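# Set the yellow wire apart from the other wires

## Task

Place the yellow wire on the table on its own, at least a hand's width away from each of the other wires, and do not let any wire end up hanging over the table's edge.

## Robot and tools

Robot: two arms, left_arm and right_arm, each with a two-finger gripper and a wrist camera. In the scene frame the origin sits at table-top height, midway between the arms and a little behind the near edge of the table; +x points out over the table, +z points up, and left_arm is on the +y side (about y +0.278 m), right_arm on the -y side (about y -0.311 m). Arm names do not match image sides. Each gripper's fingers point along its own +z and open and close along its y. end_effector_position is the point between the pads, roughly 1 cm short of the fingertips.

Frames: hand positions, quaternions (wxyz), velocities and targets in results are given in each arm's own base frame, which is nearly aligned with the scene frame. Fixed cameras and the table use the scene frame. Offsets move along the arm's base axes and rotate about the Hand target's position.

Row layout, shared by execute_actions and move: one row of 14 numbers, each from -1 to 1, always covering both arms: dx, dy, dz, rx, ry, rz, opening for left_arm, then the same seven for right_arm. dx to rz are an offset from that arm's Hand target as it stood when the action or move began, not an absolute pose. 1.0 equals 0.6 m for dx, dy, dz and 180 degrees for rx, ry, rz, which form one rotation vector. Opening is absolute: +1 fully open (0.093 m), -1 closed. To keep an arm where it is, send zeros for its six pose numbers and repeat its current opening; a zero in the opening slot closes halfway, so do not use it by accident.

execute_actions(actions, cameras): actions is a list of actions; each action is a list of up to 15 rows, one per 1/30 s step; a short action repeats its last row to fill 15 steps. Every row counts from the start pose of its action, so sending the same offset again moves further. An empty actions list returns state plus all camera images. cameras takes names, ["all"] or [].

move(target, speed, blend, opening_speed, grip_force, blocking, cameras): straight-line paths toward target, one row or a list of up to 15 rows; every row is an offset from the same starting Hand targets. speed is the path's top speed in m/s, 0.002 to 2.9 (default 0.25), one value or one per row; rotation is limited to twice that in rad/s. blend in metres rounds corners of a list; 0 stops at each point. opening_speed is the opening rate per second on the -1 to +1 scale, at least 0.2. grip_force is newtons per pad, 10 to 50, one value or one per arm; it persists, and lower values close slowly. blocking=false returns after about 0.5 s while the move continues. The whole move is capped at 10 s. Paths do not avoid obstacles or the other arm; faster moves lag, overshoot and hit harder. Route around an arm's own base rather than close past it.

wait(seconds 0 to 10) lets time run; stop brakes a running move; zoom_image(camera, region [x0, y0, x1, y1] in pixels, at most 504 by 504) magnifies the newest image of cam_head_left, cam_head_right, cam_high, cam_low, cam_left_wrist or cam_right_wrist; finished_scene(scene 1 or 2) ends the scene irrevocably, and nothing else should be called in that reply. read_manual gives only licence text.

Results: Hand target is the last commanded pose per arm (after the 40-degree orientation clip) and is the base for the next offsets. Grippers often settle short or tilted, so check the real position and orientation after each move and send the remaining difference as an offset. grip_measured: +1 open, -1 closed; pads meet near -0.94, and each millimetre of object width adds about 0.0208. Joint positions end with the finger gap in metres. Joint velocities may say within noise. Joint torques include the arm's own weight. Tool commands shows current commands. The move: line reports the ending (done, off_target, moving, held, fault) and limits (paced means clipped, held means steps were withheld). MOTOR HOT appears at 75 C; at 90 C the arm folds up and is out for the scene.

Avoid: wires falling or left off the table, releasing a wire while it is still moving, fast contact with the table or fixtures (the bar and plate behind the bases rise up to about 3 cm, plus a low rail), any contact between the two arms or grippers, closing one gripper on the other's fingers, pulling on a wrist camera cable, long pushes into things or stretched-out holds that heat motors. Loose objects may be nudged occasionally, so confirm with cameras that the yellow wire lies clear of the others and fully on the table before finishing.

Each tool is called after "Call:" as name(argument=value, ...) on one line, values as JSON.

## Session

Call:
execute_actions(actions=[], cameras=["all"])

Scene clock: 0.00 s.
left_arm: end_effector_position=(+0.3228, -0.2886, +0.2491) grip_measured=-0.917 end_effector_quat_wxyz=(+0.446, +0.519, +0.575, -0.448) | right_arm: end_effector_position=(+0.3775, +0.0019, +0.3966) grip_measured=+1.000 end_effector_quat_wxyz=(+0.703, -0.002, +0.712, +0.002)
Joint positions: left_arm=[-0.375 1.599 1.113 0.023 1.104 0.367 0.001] | right_arm=[0.005 1.053 1.04 0 0 0 0.093]
Joint velocities: within noise
Joint torques (N m): no reading
Motor temperatures (°C): left_arm=[25 29 33 29 25 28 27] | right_arm=[24 29 39 29 26 24 27]
Heat: left arm: 33 °C; right arm: 39 °C.
Hand target: left_arm +0.3257, -0.2865, +0.2578; +0.456, +0.520, +0.571, -0.442 | right_arm +0.3737, -0.0008, +0.4047; +0.708, +0.001, +0.706, -0.001
Tool commands: left_gripper/opening=-0.923595 right_gripper/opening=+1.0
camera_calibration:
cam_left_wrist: T_world_to_cam=[[-0.9985, -0.0510904, 0.0197068, 0.302231], [-0.0464856, 0.60063, -0.798175, 0.424576], [0.0289425, -0.797893, -0.602104, -0.0076335], [0, 0, 0, 1]] pos_world=[0.321735, -0.245663, 0.328334]

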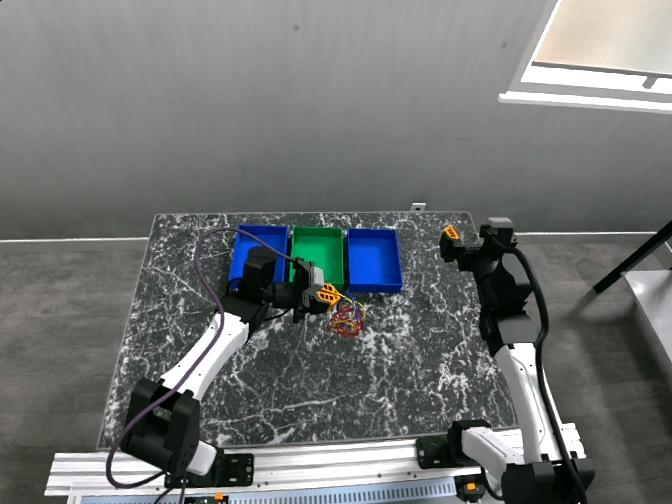

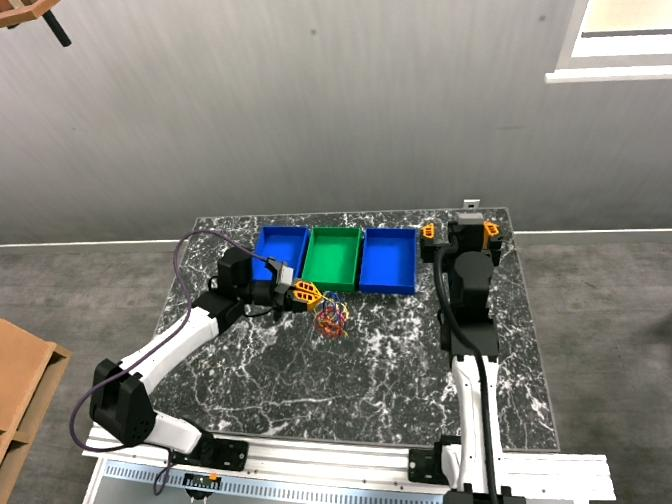

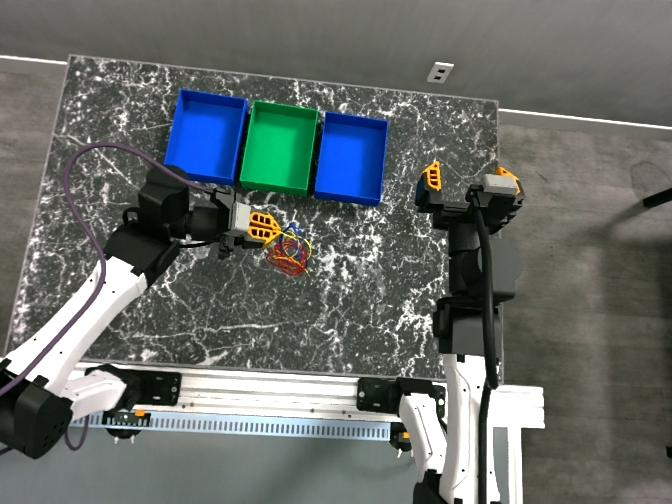

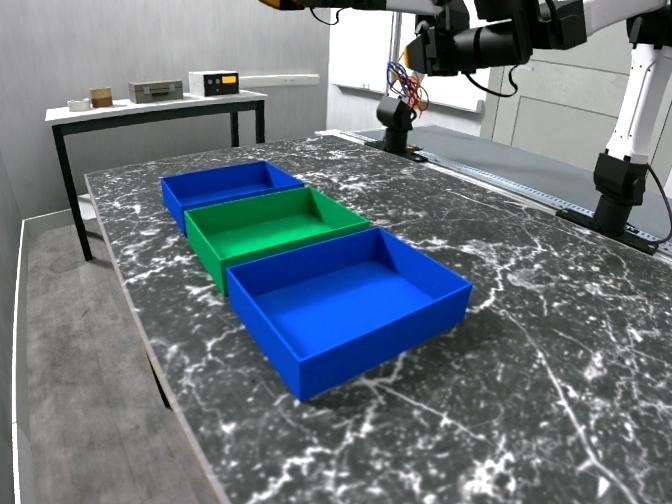

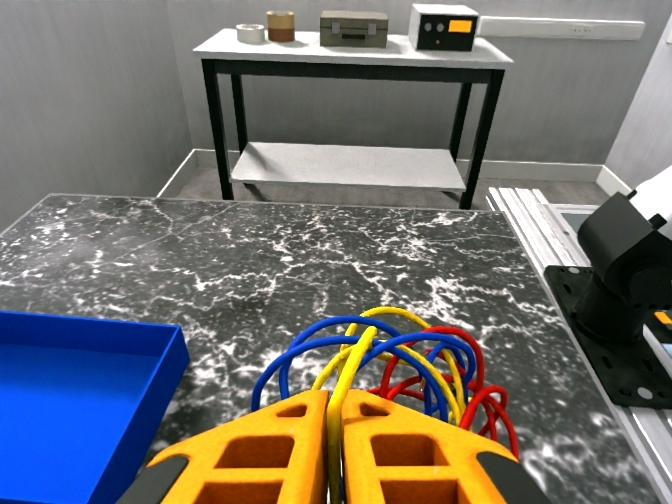

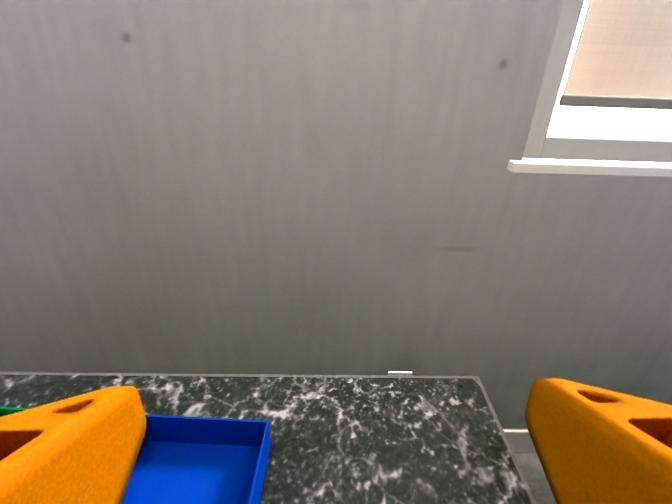

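Call:
move(target=[0,0,0,0,0,0,-1.0,-0.1728,0.268,-0.3078,0,0,0.389,0.0], speed=0.4, cameras=["cam_right_wrist","cam_left_wrist","cam_high"])

Scene clock: 84.77 s.
left_arm: end_effector_position=(+0.3228, -0.2886, +0.2491) grip_measured=-0.970 end_effector_quat_wxyz=(+0.446, +0.519, +0.575, -0.448) | right_arm: end_effector_position=(+0.2724, +0.1587, +0.2187) grip_measured=+0.002 end_effector_quat_wxyz=(+0.578, -0.401, +0.586, +0.402)
Joint positions: left_arm=[-0.375 1.599 1.113 0.023 1.104 0.367 0] | right_arm=[0.006 1.214 0.391 0.798 -1.2 -0.015 0.045]
Joint torques (N m): left_arm=[-0.17 -8.55 8.21 1.66 0.22 0.14] | right_arm=[1.09 -2.69 5.45 2.44 -0.24 0.17]
Motor temperatures (°C): left_arm=[25 37 40 34 25 28 27] | right_arm=[24 30 44 46 26 24 26]
Heat: left arm: 40 °C; right arm: 46 °C.
Hand target: left_arm +0.3257, -0.2865, +0.2578; +0.456, +0.520, +0.571, -0.442 | right_arm +0.2701, +0.1600, +0.2200; +0.580, -0.404, +0.579, +0.405
Off the commanded pose: left_arm 0.009 m, 1 deg | right_arm 0.003 m, 1 deg.
move: done
camera_calibration:
cam_left_wrist: T_world_to_cam=[[-0.9985, -0.0510904, 0.0197068, 0.302231], [-0.0464856, 0.60063, -0.798175, 0.424576], [0.0289425, -0.797893, -0.602104, -0.0076335], [0, 0, 0, 1]] pos_world=[0.321735, -0.245663, 0.328334]
cam_right_wrist: T_world_to_cam=[[0.923265, -0.384154, 0.0024975, -0.194655], [-0.181003, -0.440733, -0.8792, 0.346263], [0.338849, 0.811283, -0.476447, -0.029813], [0, 0, 0, 1]] pos_world=[0.252495, 0.102019, 0.290716]
Images, in order (width x height): cam_high 672x504, cam_left_wrist 672x504, cam_right_wrist 672x504.

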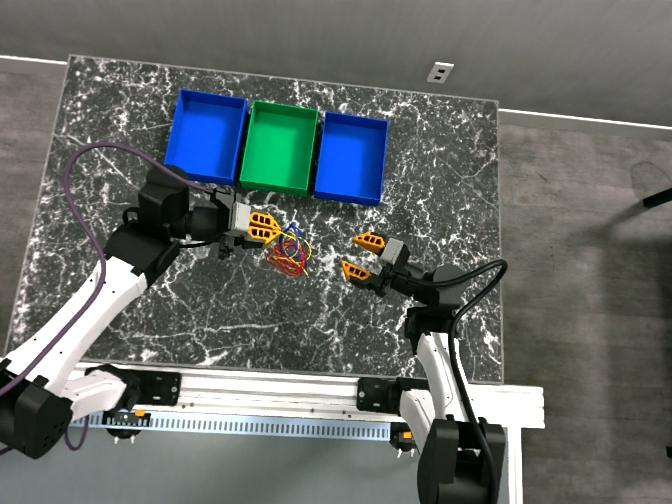

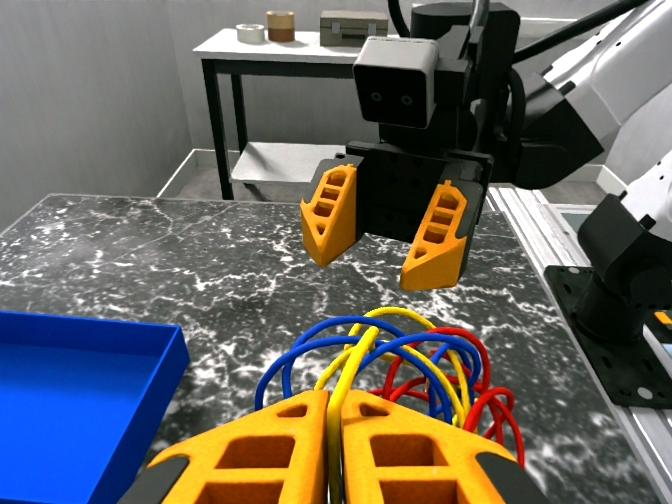

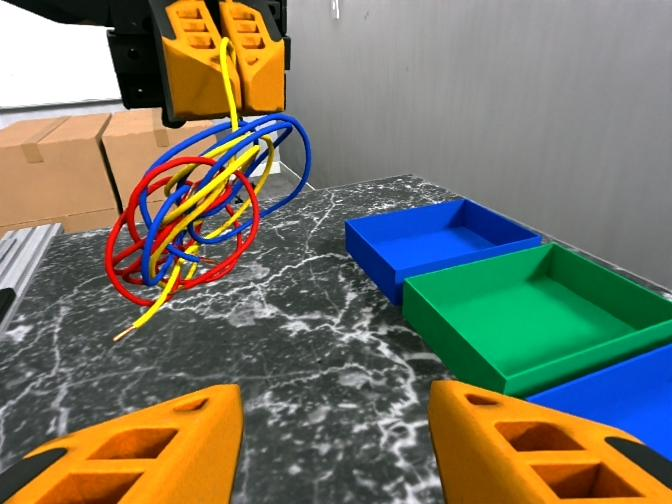

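Call:
zoom_image(camera="cam_right_wrist", region=[90, 20, 340, 350])

Scaled by 1.527 from the camera's 672x504 image, which has a finer 960x720 frame.

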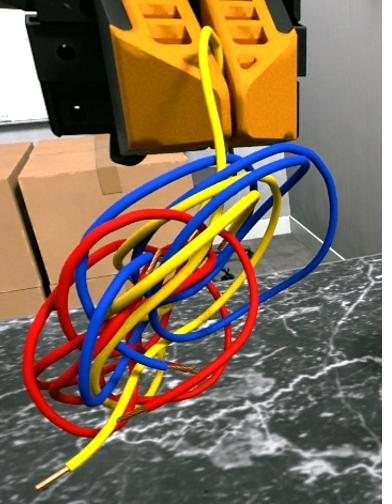

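Call:
zoom_image(camera="cam_right_wrist", region=[95, 150, 215, 345])

Call:
zoom_image(camera="cam_right_wrist", region=[200, 100, 320, 250])

Scaled by 2.585 from the camera's 672x504 image, which has a finer 960x720 frame.

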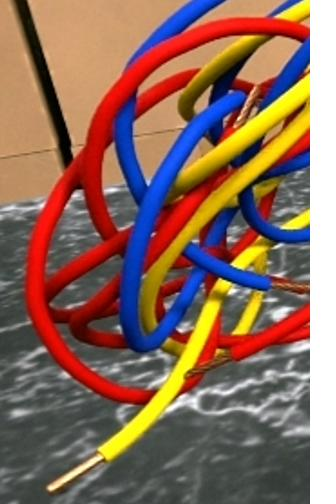

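Scaled by 3.360 from the camera's 672x504 image, which has a finer 960x720 frame.

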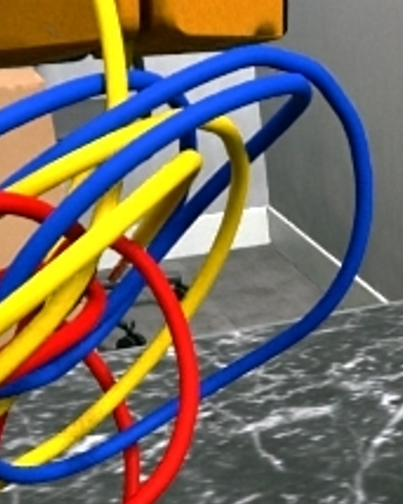

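Call:
move(target=[0,0,0,0,0,0,-1.0,-0.0998,0.1003,0.0483,0,0,0,-0.44], speed=0.25, cameras=["cam_right_wrist"])

Scene clock: 204.03 s.
left_arm: end_effector_position=(+0.3228, -0.2886, +0.2491) grip_measured=-0.970 end_effector_quat_wxyz=(+0.446, +0.519, +0.575, -0.448) | right_arm: end_effector_position=(+0.2112, +0.2188, +0.2445) grip_measured=-0.438 end_effector_quat_wxyz=(+0.582, -0.403, +0.577, +0.407)
Joint positions: left_arm=[-0.375 1.599 1.113 0.023 1.104 0.367 0] | right_arm=[0.376 0.869 0.334 0.548 -0.844 0.011 0.024]
Joint torques (N m): left_arm=[-0.17 -8.55 8.23 1.65 0.23 0.15] | right_arm=[1.2 -2.71 8.5 1.92 0.09 -0.08]
Heat: left arm: 42 °C; right arm: 46 °C.
Hand target: left_arm +0.3257, -0.2865, +0.2578; +0.456, +0.520, +0.571, -0.442 | right_arm +0.2101, +0.2202, +0.2490; +0.580, -0.404, +0.579, +0.405
Off the commanded pose: left_arm 0.009 m, 1 deg | right_arm 0.005 m, 0 deg.
move: done
camera_calibration:
cam_right_wrist: T_world_to_cam=[[0.92839, -0.371507, 0.00861456, -0.120496], [-0.163886, -0.430134, -0.887765, 0.380421], [0.333517, 0.82278, -0.460217, -0.0508874], [0, 0, 0, 1]] pos_world=[0.191185, 0.160736, 0.315343]
Images, in order (width x height): cam_right_wrist 672x504.

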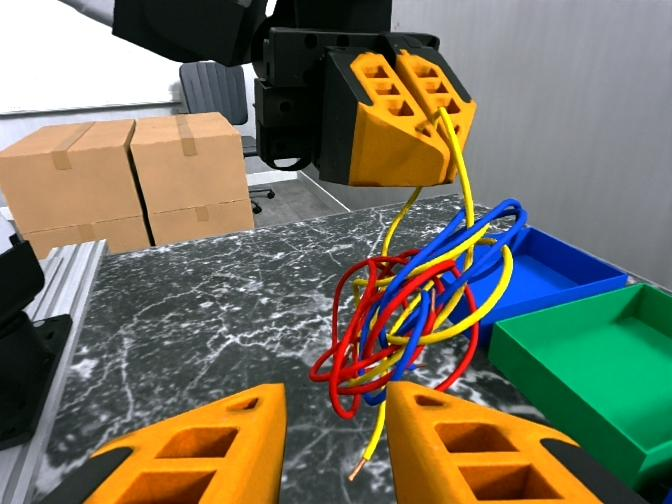

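Call:
zoom_image(camera="cam_right_wrist", region=[300, 180, 540, 430])

Scaled by 2.016 from the camera's 672x504 image, which has a finer 960x720 frame.

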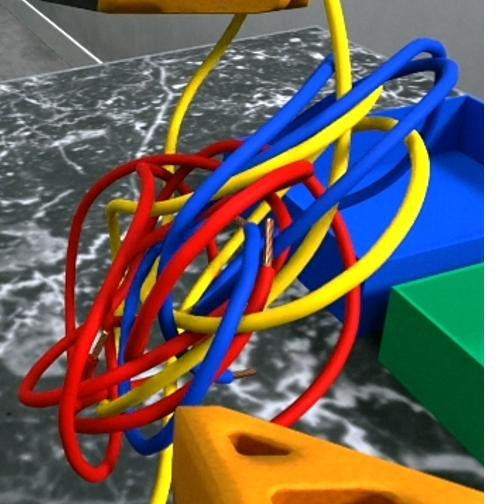

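Call:
zoom_image(camera="cam_right_wrist", region=[305, 250, 385, 350])

Scaled by 5.040 from the camera's 672x504 image, which has a finer 960x720 frame.

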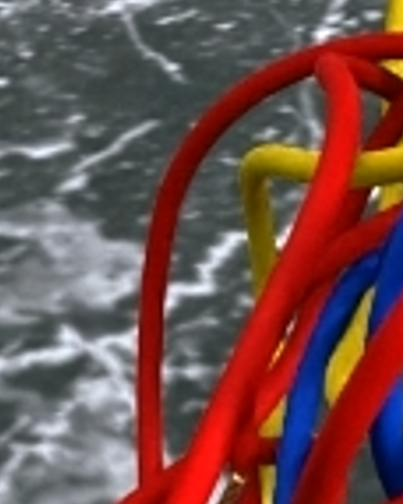

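Call:
move(target=[0,0,0,0,0,0,-1.0,0.0497,0.0775,-0.0275,0,0,0,-0.44], speed=0.15, cameras=["cam_right_wrist"])

Scene clock: 264.23 s.
left_arm: end_effector_position=(+0.3228, -0.2886, +0.2491) grip_measured=-0.970 end_effector_quat_wxyz=(+0.446, +0.519, +0.575, -0.448) | right_arm: end_effector_position=(+0.2338, +0.2635, +0.2115) grip_measured=-0.438 end_effector_quat_wxyz=(+0.551, -0.402, +0.604, +0.412)
Joint positions: left_arm=[-0.375 1.599 1.113 0.023 1.104 0.367 0] | right_arm=[0.534 1.17 0.384 0.716 -0.695 0.011 0.024]
Joint torques (N m): left_arm=[-0.21 -8.55 8.23 1.66 0.22 0.15] | right_arm=[1.21 -2.67 8.95 2.99 0.05 -0.15]
Heat: left arm: 42 °C; right arm: 47 °C.
Hand target: left_arm +0.3257, -0.2865, +0.2578; +0.456, +0.520, +0.571, -0.442 | right_arm +0.2399, +0.2667, +0.2325; +0.580, -0.404, +0.579, +0.405
Off the commanded pose: left_arm 0.009 m, 1 deg | right_arm 0.022 m, 5 deg.
move: off_target (right_arm)
camera_calibration:
cam_right_wrist: T_world_to_cam=[[0.93016, -0.364471, -0.0443183, -0.115583], [-0.223704, -0.466879, -0.855558, 0.390859], [0.291135, 0.80572, -0.515806, -0.0842579], [0, 0, 0, 1]] pos_world=[0.219478, 0.208246, 0.28582]
Images, in order (width x height): cam_right_wrist 672x504.

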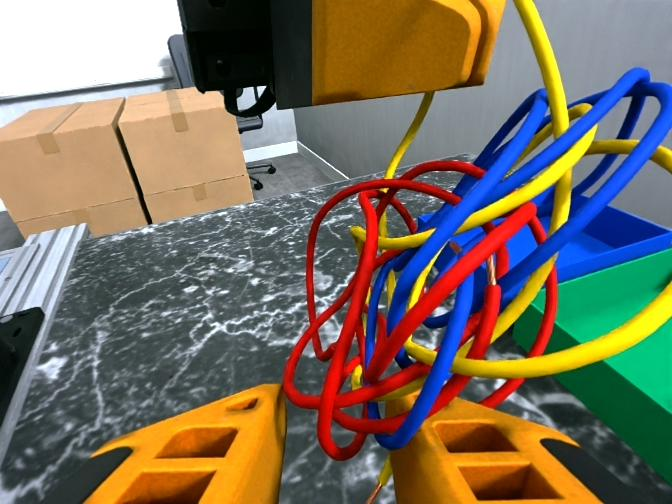

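Call:
zoom_image(camera="cam_right_wrist", region=[260, 180, 560, 504])

Scaled by 1.556 from the camera's 672x504 image, which has a finer 960x720 frame.

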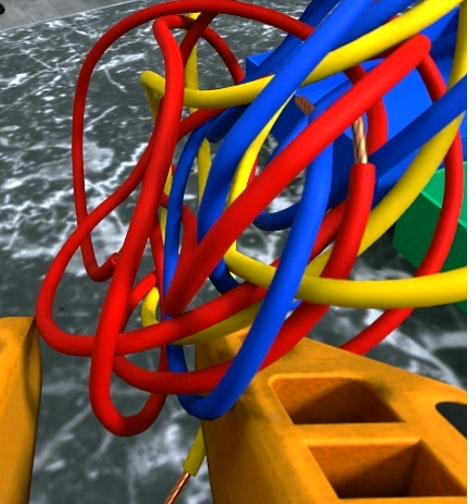

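Call:
move(target=[0,0,0,0,0,0,-1.0,-0.007,-0.019,0.02,0,0,0,-0.44], speed=0.15, cameras=["cam_right_wrist"])

Scene clock: 321.13 s.
left_arm: end_effector_position=(+0.3228, -0.2886, +0.2491) grip_measured=-0.970 end_effector_quat_wxyz=(+0.446, +0.519, +0.575, -0.448) | right_arm: end_effector_position=(+0.2327, +0.2581, +0.2339) grip_measured=-0.438 end_effector_quat_wxyz=(+0.575, -0.403, +0.582, +0.410)
Joint positions: left_arm=[-0.375 1.599 1.113 0.023 1.104 0.367 0] | right_arm=[0.516 1.116 0.397 0.715 -0.71 0.011 0.024]
Joint torques (N m): left_arm=[-0.23 -8.59 8.17 1.66 0.23 0.15] | right_arm=[-0.72 -4.68 8.91 2.02 -0.18 -0.09]
Motor temperatures (°C): left_arm=[25 39 43 38 25 28 28] | right_arm=[24 29 47 58 26 24 26]
Heat: left arm: 43 °C; right arm: 58 °C.
Hand target: left_arm +0.3257, -0.2865, +0.2578; +0.456, +0.520, +0.571, -0.442 | right_arm +0.2358, +0.2553, +0.2445; +0.580, -0.404, +0.579, +0.405
Off the commanded pose: left_arm 0.009 m, 1 deg | right_arm 0.011 m, 1 deg.
move: off_target (right_arm)
camera_calibration:
cam_right_wrist: T_world_to_cam=[[0.93038, -0.366579, -0.00346215, -0.124585], [-0.17544, -0.436935, -0.882218, 0.394523], [0.32189, 0.821406, -0.470828, -0.0896419], [0, 0, 0, 1]] pos_world=[0.213982, 0.200343, 0.305418]
Images, in order (width x height): cam_right_wrist 672x504.

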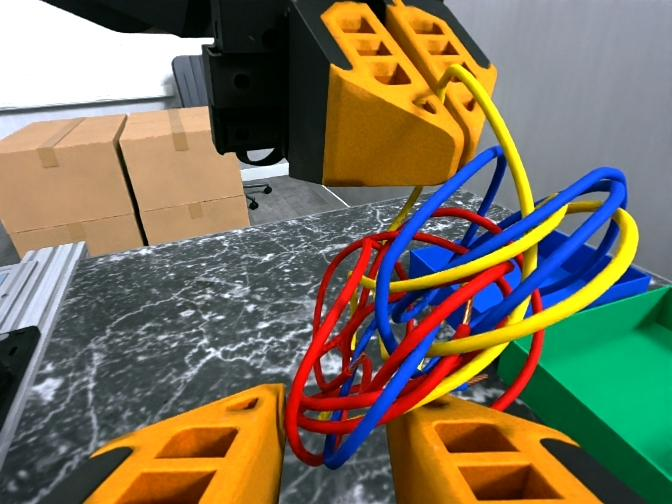

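Call:
zoom_image(camera="cam_right_wrist", region=[270, 220, 550, 490])

Scaled by 1.800 from the camera's 672x504 image, which has a finer 960x720 frame.

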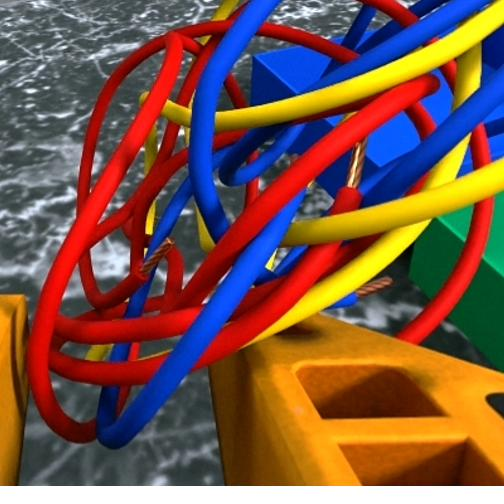

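Call:
move(target=[0,0,0,0,0,0,-1.0,0,0,0,0,0,0,-1.0], speed=0.15, opening_speed=0.8, cameras=["cam_right_wrist"])

Call:
zoom_image(camera="cam_right_wrist", region=[270, 220, 550, 490])

Scene clock: 343.67 s.
left_arm: end_effector_position=(+0.3228, -0.2886, +0.2491) grip_measured=-0.970 end_effector_quat_wxyz=(+0.446, +0.519, +0.575, -0.448) | right_arm: end_effector_position=(+0.2324, +0.2582, +0.2336) grip_measured=-0.979 end_effector_quat_wxyz=(+0.574, -0.404, +0.582, +0.411)
Joint positions: left_arm=[-0.375 1.599 1.113 0.023 1.104 0.367 0] | right_arm=[0.516 1.116 0.397 0.714 -0.711 0.011 0]
Joint torques (N m): left_arm=[-0.25 -8.54 8.18 1.66 0.23 0.15] | right_arm=[-0.51 -4.75 8.94 2 -0.14 -0.1]
Motor temperatures (°C): left_arm=[25 39 43 38 25 28 28] | right_arm=[24 30 50 52 26 24 26]
Heat: left arm: 43 °C; right arm: 52 °C.
Hand target: left_arm +0.3257, -0.2865, +0.2578; +0.456, +0.520, +0.571, -0.442 | right_arm +0.2358, +0.2553, +0.2445; +0.580, -0.404, +0.579, +0.405
Off the commanded pose: left_arm 0.009 m, 1 deg | right_arm 0.012 m, 1 deg.
move: off_target (right_arm)
camera_calibration:
cam_right_wrist: T_world_to_cam=[[0.930945, -0.365132, -0.00439917, -0.124673], [-0.175904, -0.437864, -0.881665, 0.394506], [0.319998, 0.821556, -0.471855, -0.0891323], [0, 0, 0, 1]] pos_world=[0.213981, 0.200445, 0.305216]
Images, in order (width x height): cam_right_wrist 672x504.

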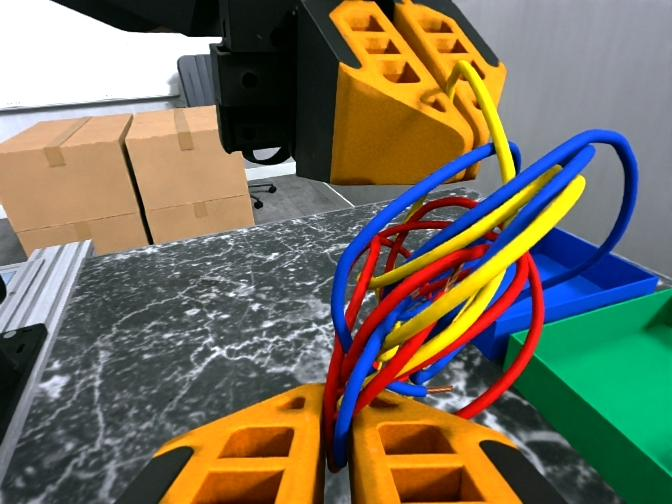

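Scaled by 1.800 from the camera's 672x504 image, which has a finer 960x720 frame.

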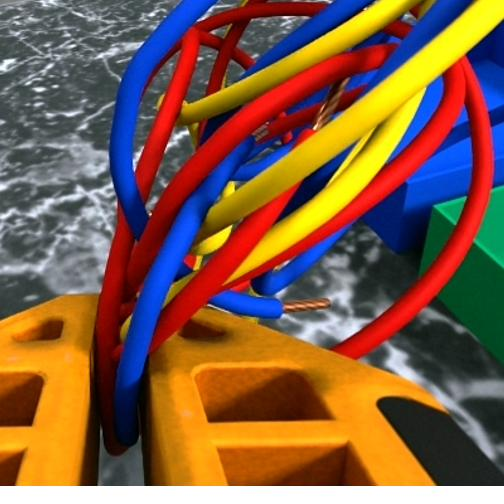

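Call:
move(target=[0,0.05,0.0833,0,0,0,-1.0,0.0,-0.15,-0.033,0,0,-0.111,-1.0], speed=0.2, cameras=["cam_right_wrist","cam_left_wrist","cam_high"])

Scene clock: 369.90 s.
left_arm: end_effector_position=(+0.3258, -0.2622, +0.2871) grip_measured=-0.970 end_effector_quat_wxyz=(+0.437, +0.513, +0.582, -0.455) | right_arm: end_effector_position=(+0.2306, +0.1719, +0.2359) grip_measured=-0.981 end_effector_quat_wxyz=(+0.652, -0.310, +0.618, +0.311)
Joint positions: left_arm=[-0.297 1.568 1.262 -0.255 1.178 0.442 0] | right_arm=[0.298 0.666 0.218 0.502 -0.611 0.011 0]
Joint torques (N m): left_arm=[0.34 -10.14 10.03 1.33 0.3 0.29] | right_arm=[-0.94 -1.02 6.61 1.9 0.21 -0.11]
Heat: left arm: 43 °C; right arm: 51 °C.
Hand target: left_arm +0.3256, -0.2565, +0.3079; +0.456, +0.520, +0.571, -0.442 | right_arm +0.2358, +0.1653, +0.2246; +0.642, -0.298, +0.641, +0.299
Off the commanded pose: left_arm 0.021 m, 3 deg | right_arm 0.014 m, 3 deg.
move: off_target (left_arm, right_arm)
camera_calibration:
cam_left_wrist: T_world_to_cam=[[-0.997553, -0.049306, 0.0495693, 0.297332], [-0.0692812, 0.601814, -0.795625, 0.446222], [0.00939763, -0.797113, -0.603758, 0.0431893], [0, 0, 0, 1]] pos_world=[0.327113, -0.219456, 0.366363]
cam_right_wrist: T_world_to_cam=[[0.769561, -0.63795, 0.028207, -0.0779708], [-0.253737, -0.346022, -0.903264, 0.365725], [0.585997, 0.68796, -0.428157, -0.0652639], [0, 0, 0, 1]] pos_world=[0.191046, 0.121707, 0.304602]
Images, in order (width x height): cam_high 672x504, cam_left_wrist 672x504, cam_right_wrist 672x504.

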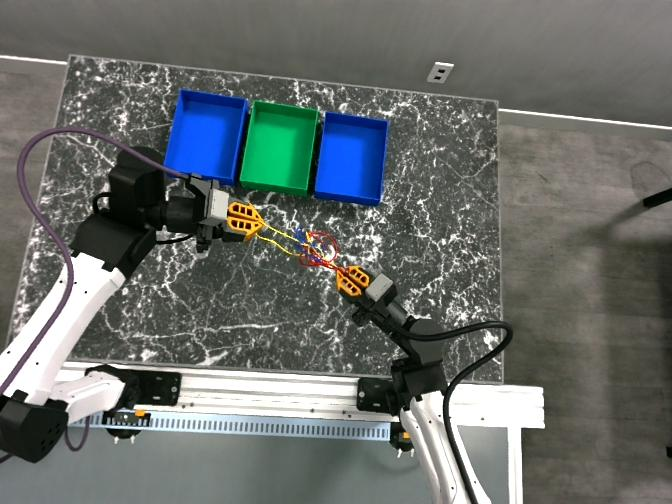

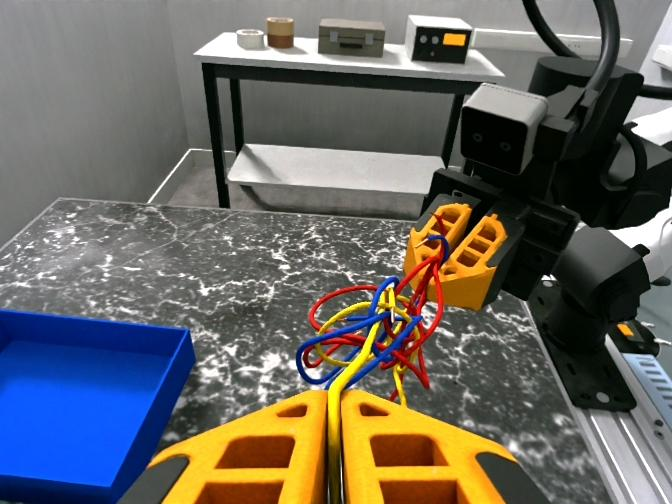

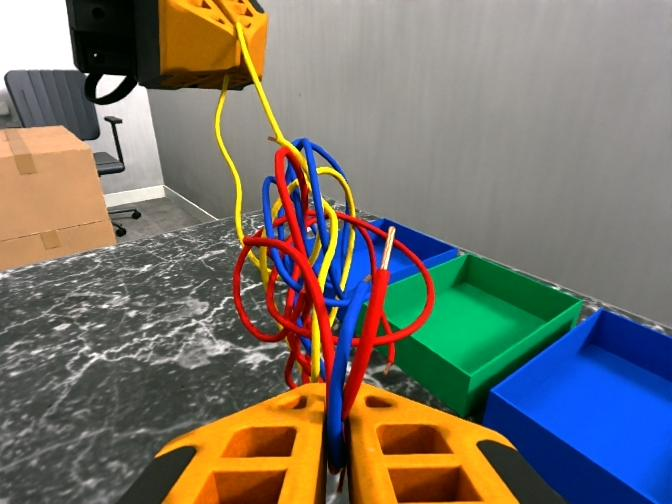

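Call:
move(target=[0,0.05,0.0833,0,0,0,-1.0,0.0,-0.1333,-0.033,0,0,-0.111,-1.0], speed=0.2, cameras=["cam_right_wrist","cam_left_wrist","cam_high"])

Scene clock: 380.03 s.
left_arm: end_effector_position=(+0.3186, -0.2410, +0.3311) grip_measured=-0.970 end_effector_quat_wxyz=(+0.421, +0.515, +0.589, -0.459) | right_arm: end_effector_position=(+0.2224, +0.1039, +0.2395) grip_measured=-0.981 end_effector_quat_wxyz=(+0.720, -0.226, +0.623, +0.208)
Joint positions: left_arm=[-0.24 1.569 1.49 -0.645 1.226 0.585 0] | right_arm=[0.065 0.245 0.126 0.264 -0.559 0.011 0]
Joint torques (N m): left_arm=[2.81 -8.49 11.3 1.43 0.62 0.29] | right_arm=[-2.92 0.64 5.41 1.09 0.71 -0.06]
Heat: left arm: 42 °C; right arm: 50 °C.
Hand target: left_arm +0.3257, -0.2265, +0.3578; +0.456, +0.520, +0.571, -0.442 | right_arm +0.2358, +0.0854, +0.2049; +0.684, -0.182, +0.682, +0.183
Off the commanded pose: left_arm 0.031 m, 5 deg | right_arm 0.041 m, 10 deg.
move: off_target (left_arm, right_arm)
camera_calibration:
cam_left_wrist: T_world_to_cam=[[-0.996498, -0.0382475, 0.0743522, 0.28322], [-0.0820509, 0.618401, -0.781568, 0.471462], [-0.0160865, -0.784932, -0.619374, 0.103011], [0, 0, 0, 1]] pos_world=[0.322569, -0.199863, 0.411223]
cam_right_wrist: T_world_to_cam=[[0.55437, -0.829163, 0.0718557, -0.0579068], [-0.256886, -0.252592, -0.932849, 0.341371], [0.791634, 0.498684, -0.353029, -0.0562926], [0, 0, 0, 1]] pos_world=[0.164358, 0.0662858, 0.302736]
Images, in order (width x height): cam_high 672x504, cam_left_wrist 672x504, cam_right_wrist 672x504.

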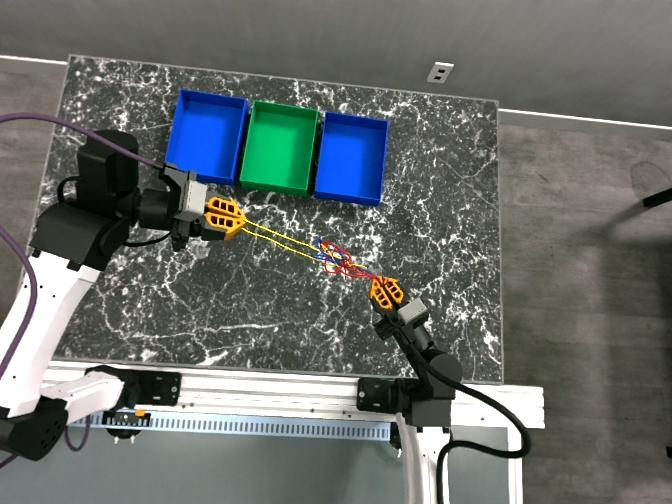

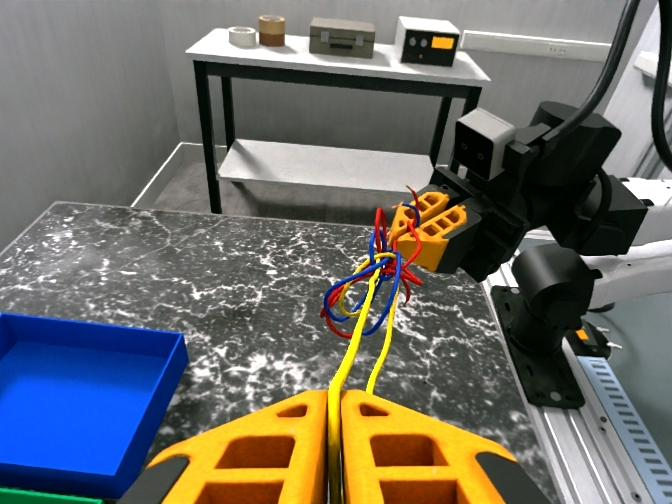

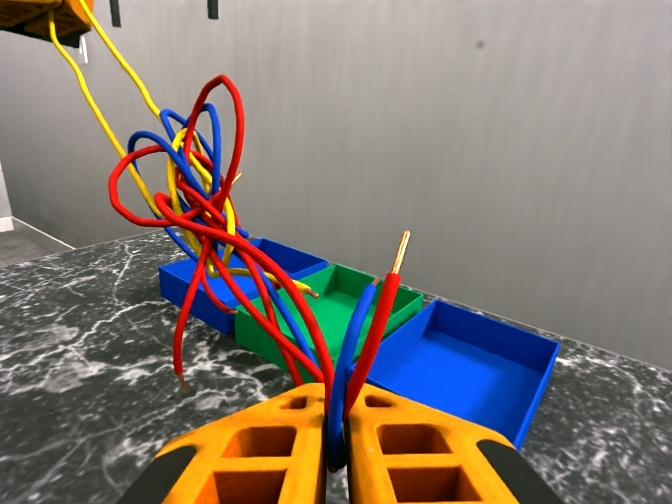

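Call:
move(target=[0,0.0333,0.05,0,0,0,-1.0,0.06,-0.06,-0.008,0,0,0,-1.0], speed=0.15, cameras=["cam_right_wrist","cam_left_wrist"])

Call:
zoom_image(camera="cam_right_wrist", region=[40, 30, 420, 430])

Scene clock: 415.23 s.
left_arm: end_effector_position=(+0.3226, -0.2170, +0.3686) grip_measured=-0.970 end_effector_quat_wxyz=(+0.436, +0.517, +0.590, -0.441) | right_arm: end_effector_position=(+0.2618, +0.0663, +0.2165) grip_measured=-0.981 end_effector_quat_wxyz=(+0.697, -0.221, +0.652, +0.201)
Joint positions: left_arm=[-0.169 1.602 1.699 -0.904 1.246 0.708 0] | right_arm=[-0.236 0.666 0.126 0.618 -0.842 0.012 0]
Joint torques (N m): left_arm=[2.29 -6.63 10.4 1.27 0.92 0.27] | right_arm=[-2.58 1.09 5.87 1.8 0.55 -0.09]
Motor temperatures (°C): left_arm=[25 38 44 37 25 28 28] | right_arm=[25 29 46 44 27 24 28]
Heat: left arm: 44 °C; right arm: 46 °C.
Hand target: left_arm +0.3257, -0.2065, +0.3878; +0.456, +0.520, +0.571, -0.442 | right_arm +0.2718, +0.0493, +0.2000; +0.684, -0.182, +0.683, +0.183
Off the commanded pose: left_arm 0.022 m, 3 deg | right_arm 0.026 m, 6 deg.
move: off_target (left_arm, right_arm)
camera_calibration:
cam_left_wrist: T_world_to_cam=[[-0.997084, -0.0662094, 0.0379535, 0.292742], [-0.0709998, 0.622407, -0.779467, 0.482746], [0.0279855, -0.779889, -0.625293, 0.134142], [0, 0, 0, 1]] pos_world=[0.322409, -0.176466, 0.449052]
cam_right_wrist: T_world_to_cam=[[0.542518, -0.838265, 0.0546337, -0.101925], [-0.326194, -0.27015, -0.905879, 0.334059], [0.774126, 0.473635, -0.419998, -0.056069], [0, 0, 0, 1]] pos_world=[0.207669, 0.0313619, 0.284637]
Images, in order (width x height): cam_left_wrist 672x504, cam_right_wrist 672x504.

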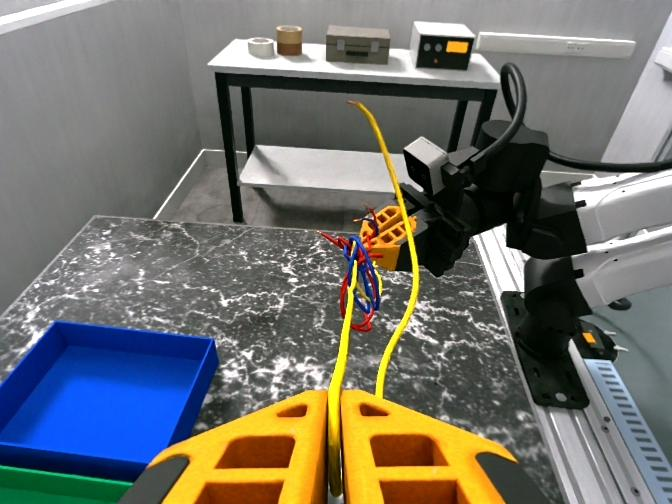

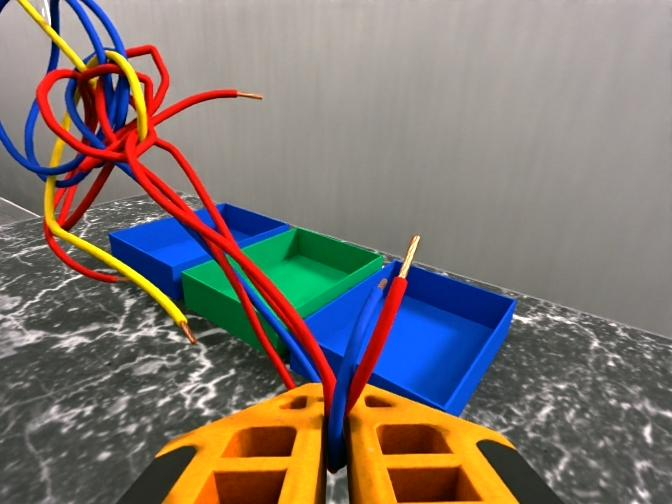

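Scaled by 1.260 from the camera's 672x504 image, which has a finer 960x720 frame.

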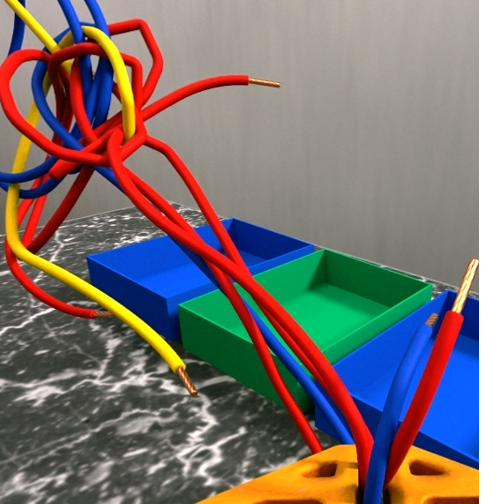

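Call:
move(target=[0,0.0333,0.0667,0,0,0,-1.0,0.05,-0.085,-0.0167,0,0,0,-1.0], speed=0.2, cameras=["cam_right_wrist","cam_left_wrist","cam_high"])

Scene clock: 424.27 s.
left_arm: end_effector_position=(+0.3248, -0.2024, +0.3980) grip_measured=-0.970 end_effector_quat_wxyz=(+0.420, +0.519, +0.602, -0.438) | right_arm: end_effector_position=(+0.2856, +0.0293, +0.2058) grip_measured=-0.982 end_effector_quat_wxyz=(+0.696, -0.257, +0.639, +0.204)
Joint positions: left_arm=[-0.126 1.732 2.035 -1.295 1.251 0.874 0] | right_arm=[-0.454 1.119 0.176 1.063 -1.118 0.012 0]
Joint torques (N m): left_arm=[3.74 -8.05 10.4 1.18 1.3 0.28] | right_arm=[-5 -0.23 5.75 1.07 1.01 0.05]
Heat: left arm: 44 °C; right arm: 45 °C.
Hand target: left_arm +0.3257, -0.1865, +0.4278; +0.456, +0.520, +0.571, -0.442 | right_arm +0.3018, -0.0017, +0.1900; +0.684, -0.182, +0.683, +0.183
Off the commanded pose: left_arm 0.034 m, 5 deg | right_arm 0.038 m, 10 deg.
move: off_target (left_arm, right_arm)
camera_calibration:
cam_left_wrist: T_world_to_cam=[[-0.995993, -0.0667621, 0.0594993, 0.285878], [-0.088623, 0.647802, -0.756636, 0.498481], [0.0119709, -0.758878, -0.651123, 0.183689], [0, 0, 0, 1]] pos_world=[0.32671, -0.164433, 0.479763]
cam_right_wrist: T_world_to_cam=[[0.587255, -0.802574, 0.104912, -0.1693], [-0.281267, -0.323889, -0.903319, 0.310347], [0.75896, 0.50097, -0.415943, -0.058707], [0, 0, 0, 1]] pos_world=[0.231269, -0.00594712, 0.273685]
Images, in order (width x height): cam_high 672x504, cam_left_wrist 672x504, cam_right_wrist 672x504.

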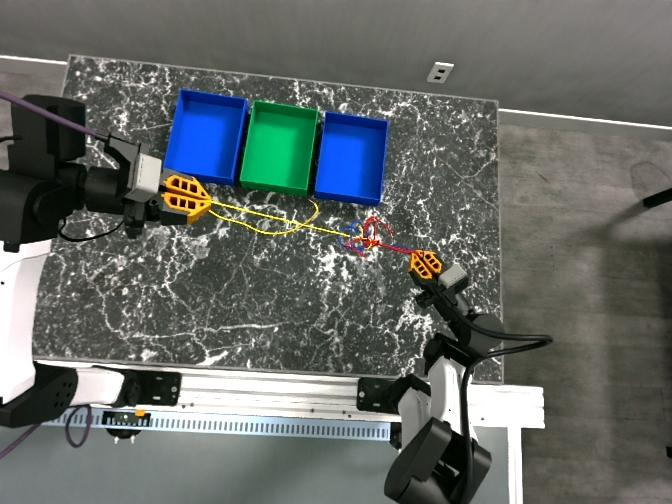

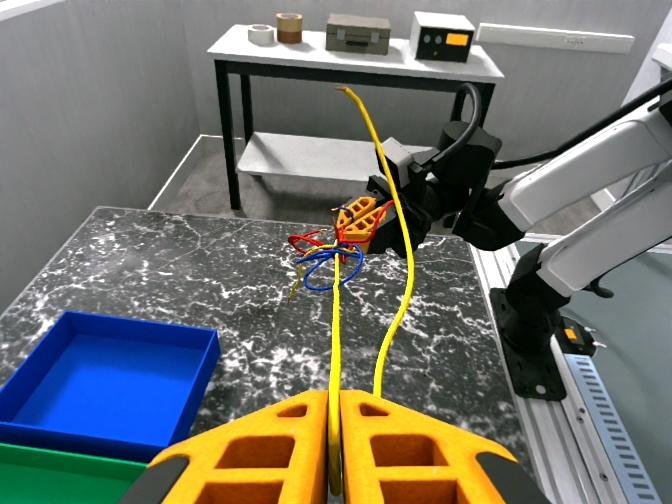

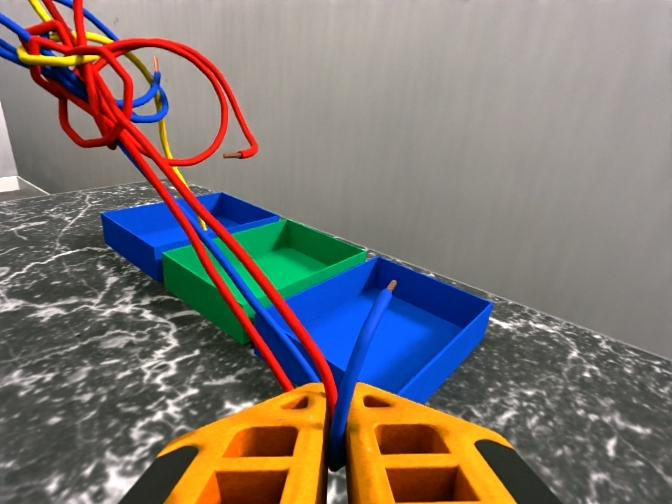

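Call:
zoom_image(camera="cam_right_wrist", region=[0, 0, 270, 240])

Call:
zoom_image(camera="cam_left_wrist", region=[270, 160, 430, 320])

Scaled by 1.867 from the camera's 672x504 image, which has a finer 960x720 frame.

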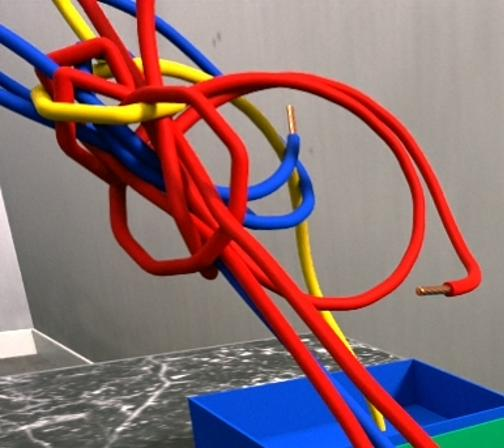

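Scaled by 3.150 from the camera's 672x504 image, which has a finer 960x720 frame.

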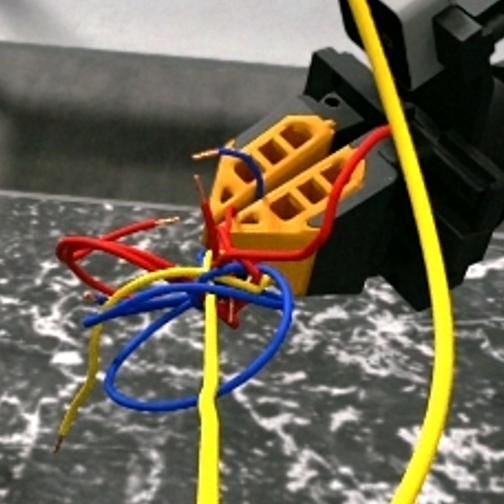

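Call:
move(target=[0,0.0333,0.0333,0,0,0,-1.0,0.0,-0.05,-0.0167,0,0,0,-1.0], speed=0.1, cameras=["cam_right_wrist","cam_left_wrist"])

Scene clock: 476.70 s.
left_arm: end_effector_position=(+0.3227, -0.1947, +0.4014) grip_measured=-0.970 end_effector_quat_wxyz=(+0.397, +0.521, +0.611, -0.444) | right_arm: end_effector_position=(+0.2774, +0.0173, +0.2084) grip_measured=-0.982 end_effector_quat_wxyz=(+0.704, -0.315, +0.605, +0.197)
Joint positions: left_arm=[-0.105 1.835 2.231 -1.566 1.251 1.016 0] | right_arm=[-0.563 1.286 0.193 1.363 -1.308 0.054 0]
Joint torques (N m): left_arm=[6.87 -10.52 11.03 1.08 1.6 0.28] | right_arm=[-8.99 1.05 3.32 0.22 1.57 0.14]
Motor temperatures (°C): left_arm=[27 38 45 36 28 28 28] | right_arm=[26 28 44 39 28 24 28]
Heat: left arm: 45 °C; right arm: 44 °C.
Hand target: left_arm +0.3257, -0.1665, +0.4478; +0.456, +0.520, +0.571, -0.442 | right_arm +0.3018, -0.0317, +0.1800; +0.684, -0.182, +0.683, +0.183
Off the commanded pose: left_arm 0.054 m, 8 deg | right_arm 0.062 m, 18 deg.
joint read past its limit (left arm) — joint 4 (wrist pitch), lower limit.
joint sent to its limit (left arm) — joint 4 (wrist pitch), lower limit. The joint targets are off in position, not in orientation.
move: off_target (left_arm, right_arm)
camera_calibration:
cam_left_wrist: T_world_to_cam=[[-0.993916, -0.0510982, 0.0975716, 0.271158], [-0.106615, 0.66873, -0.735822, 0.497366], [-0.0276499, -0.741748, -0.670109, 0.215358], [0, 0, 0, 1]] pos_world=[0.328489, -0.159006, 0.483829]
cam_right_wrist: T_world_to_cam=[[0.635421, -0.742268, 0.212785, -0.211275], [-0.17575, -0.407363, -0.896196, 0.277228], [0.751899, 0.532065, -0.389301, -0.0495749], [0, 0, 0, 1]] pos_world=[0.220247, -0.0175129, 0.274108]
Images, in order (width x height): cam_left_wrist 672x504, cam_right_wrist 672x504.

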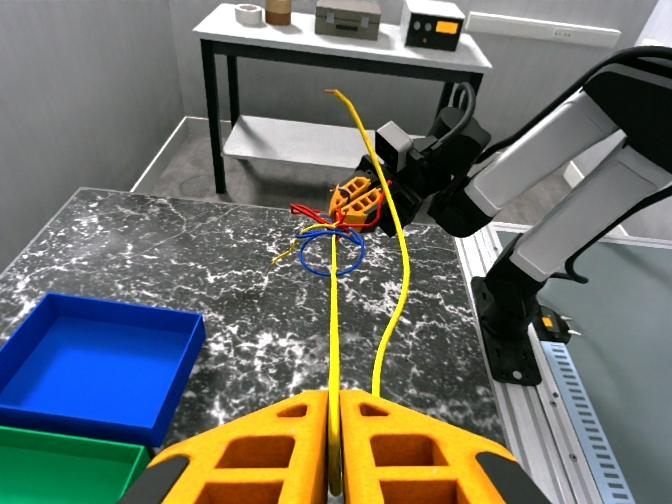

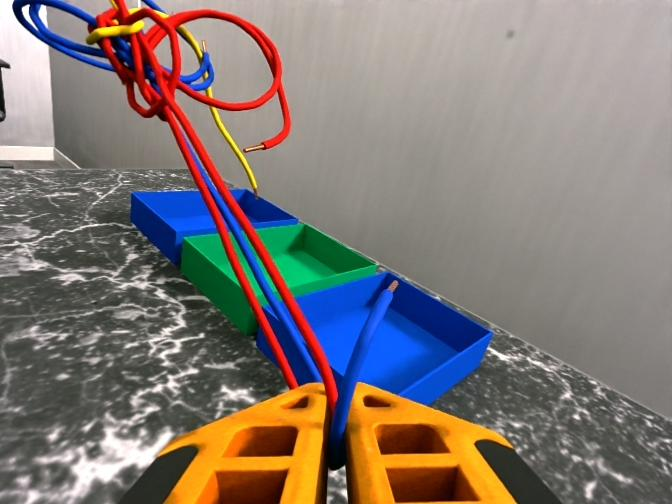

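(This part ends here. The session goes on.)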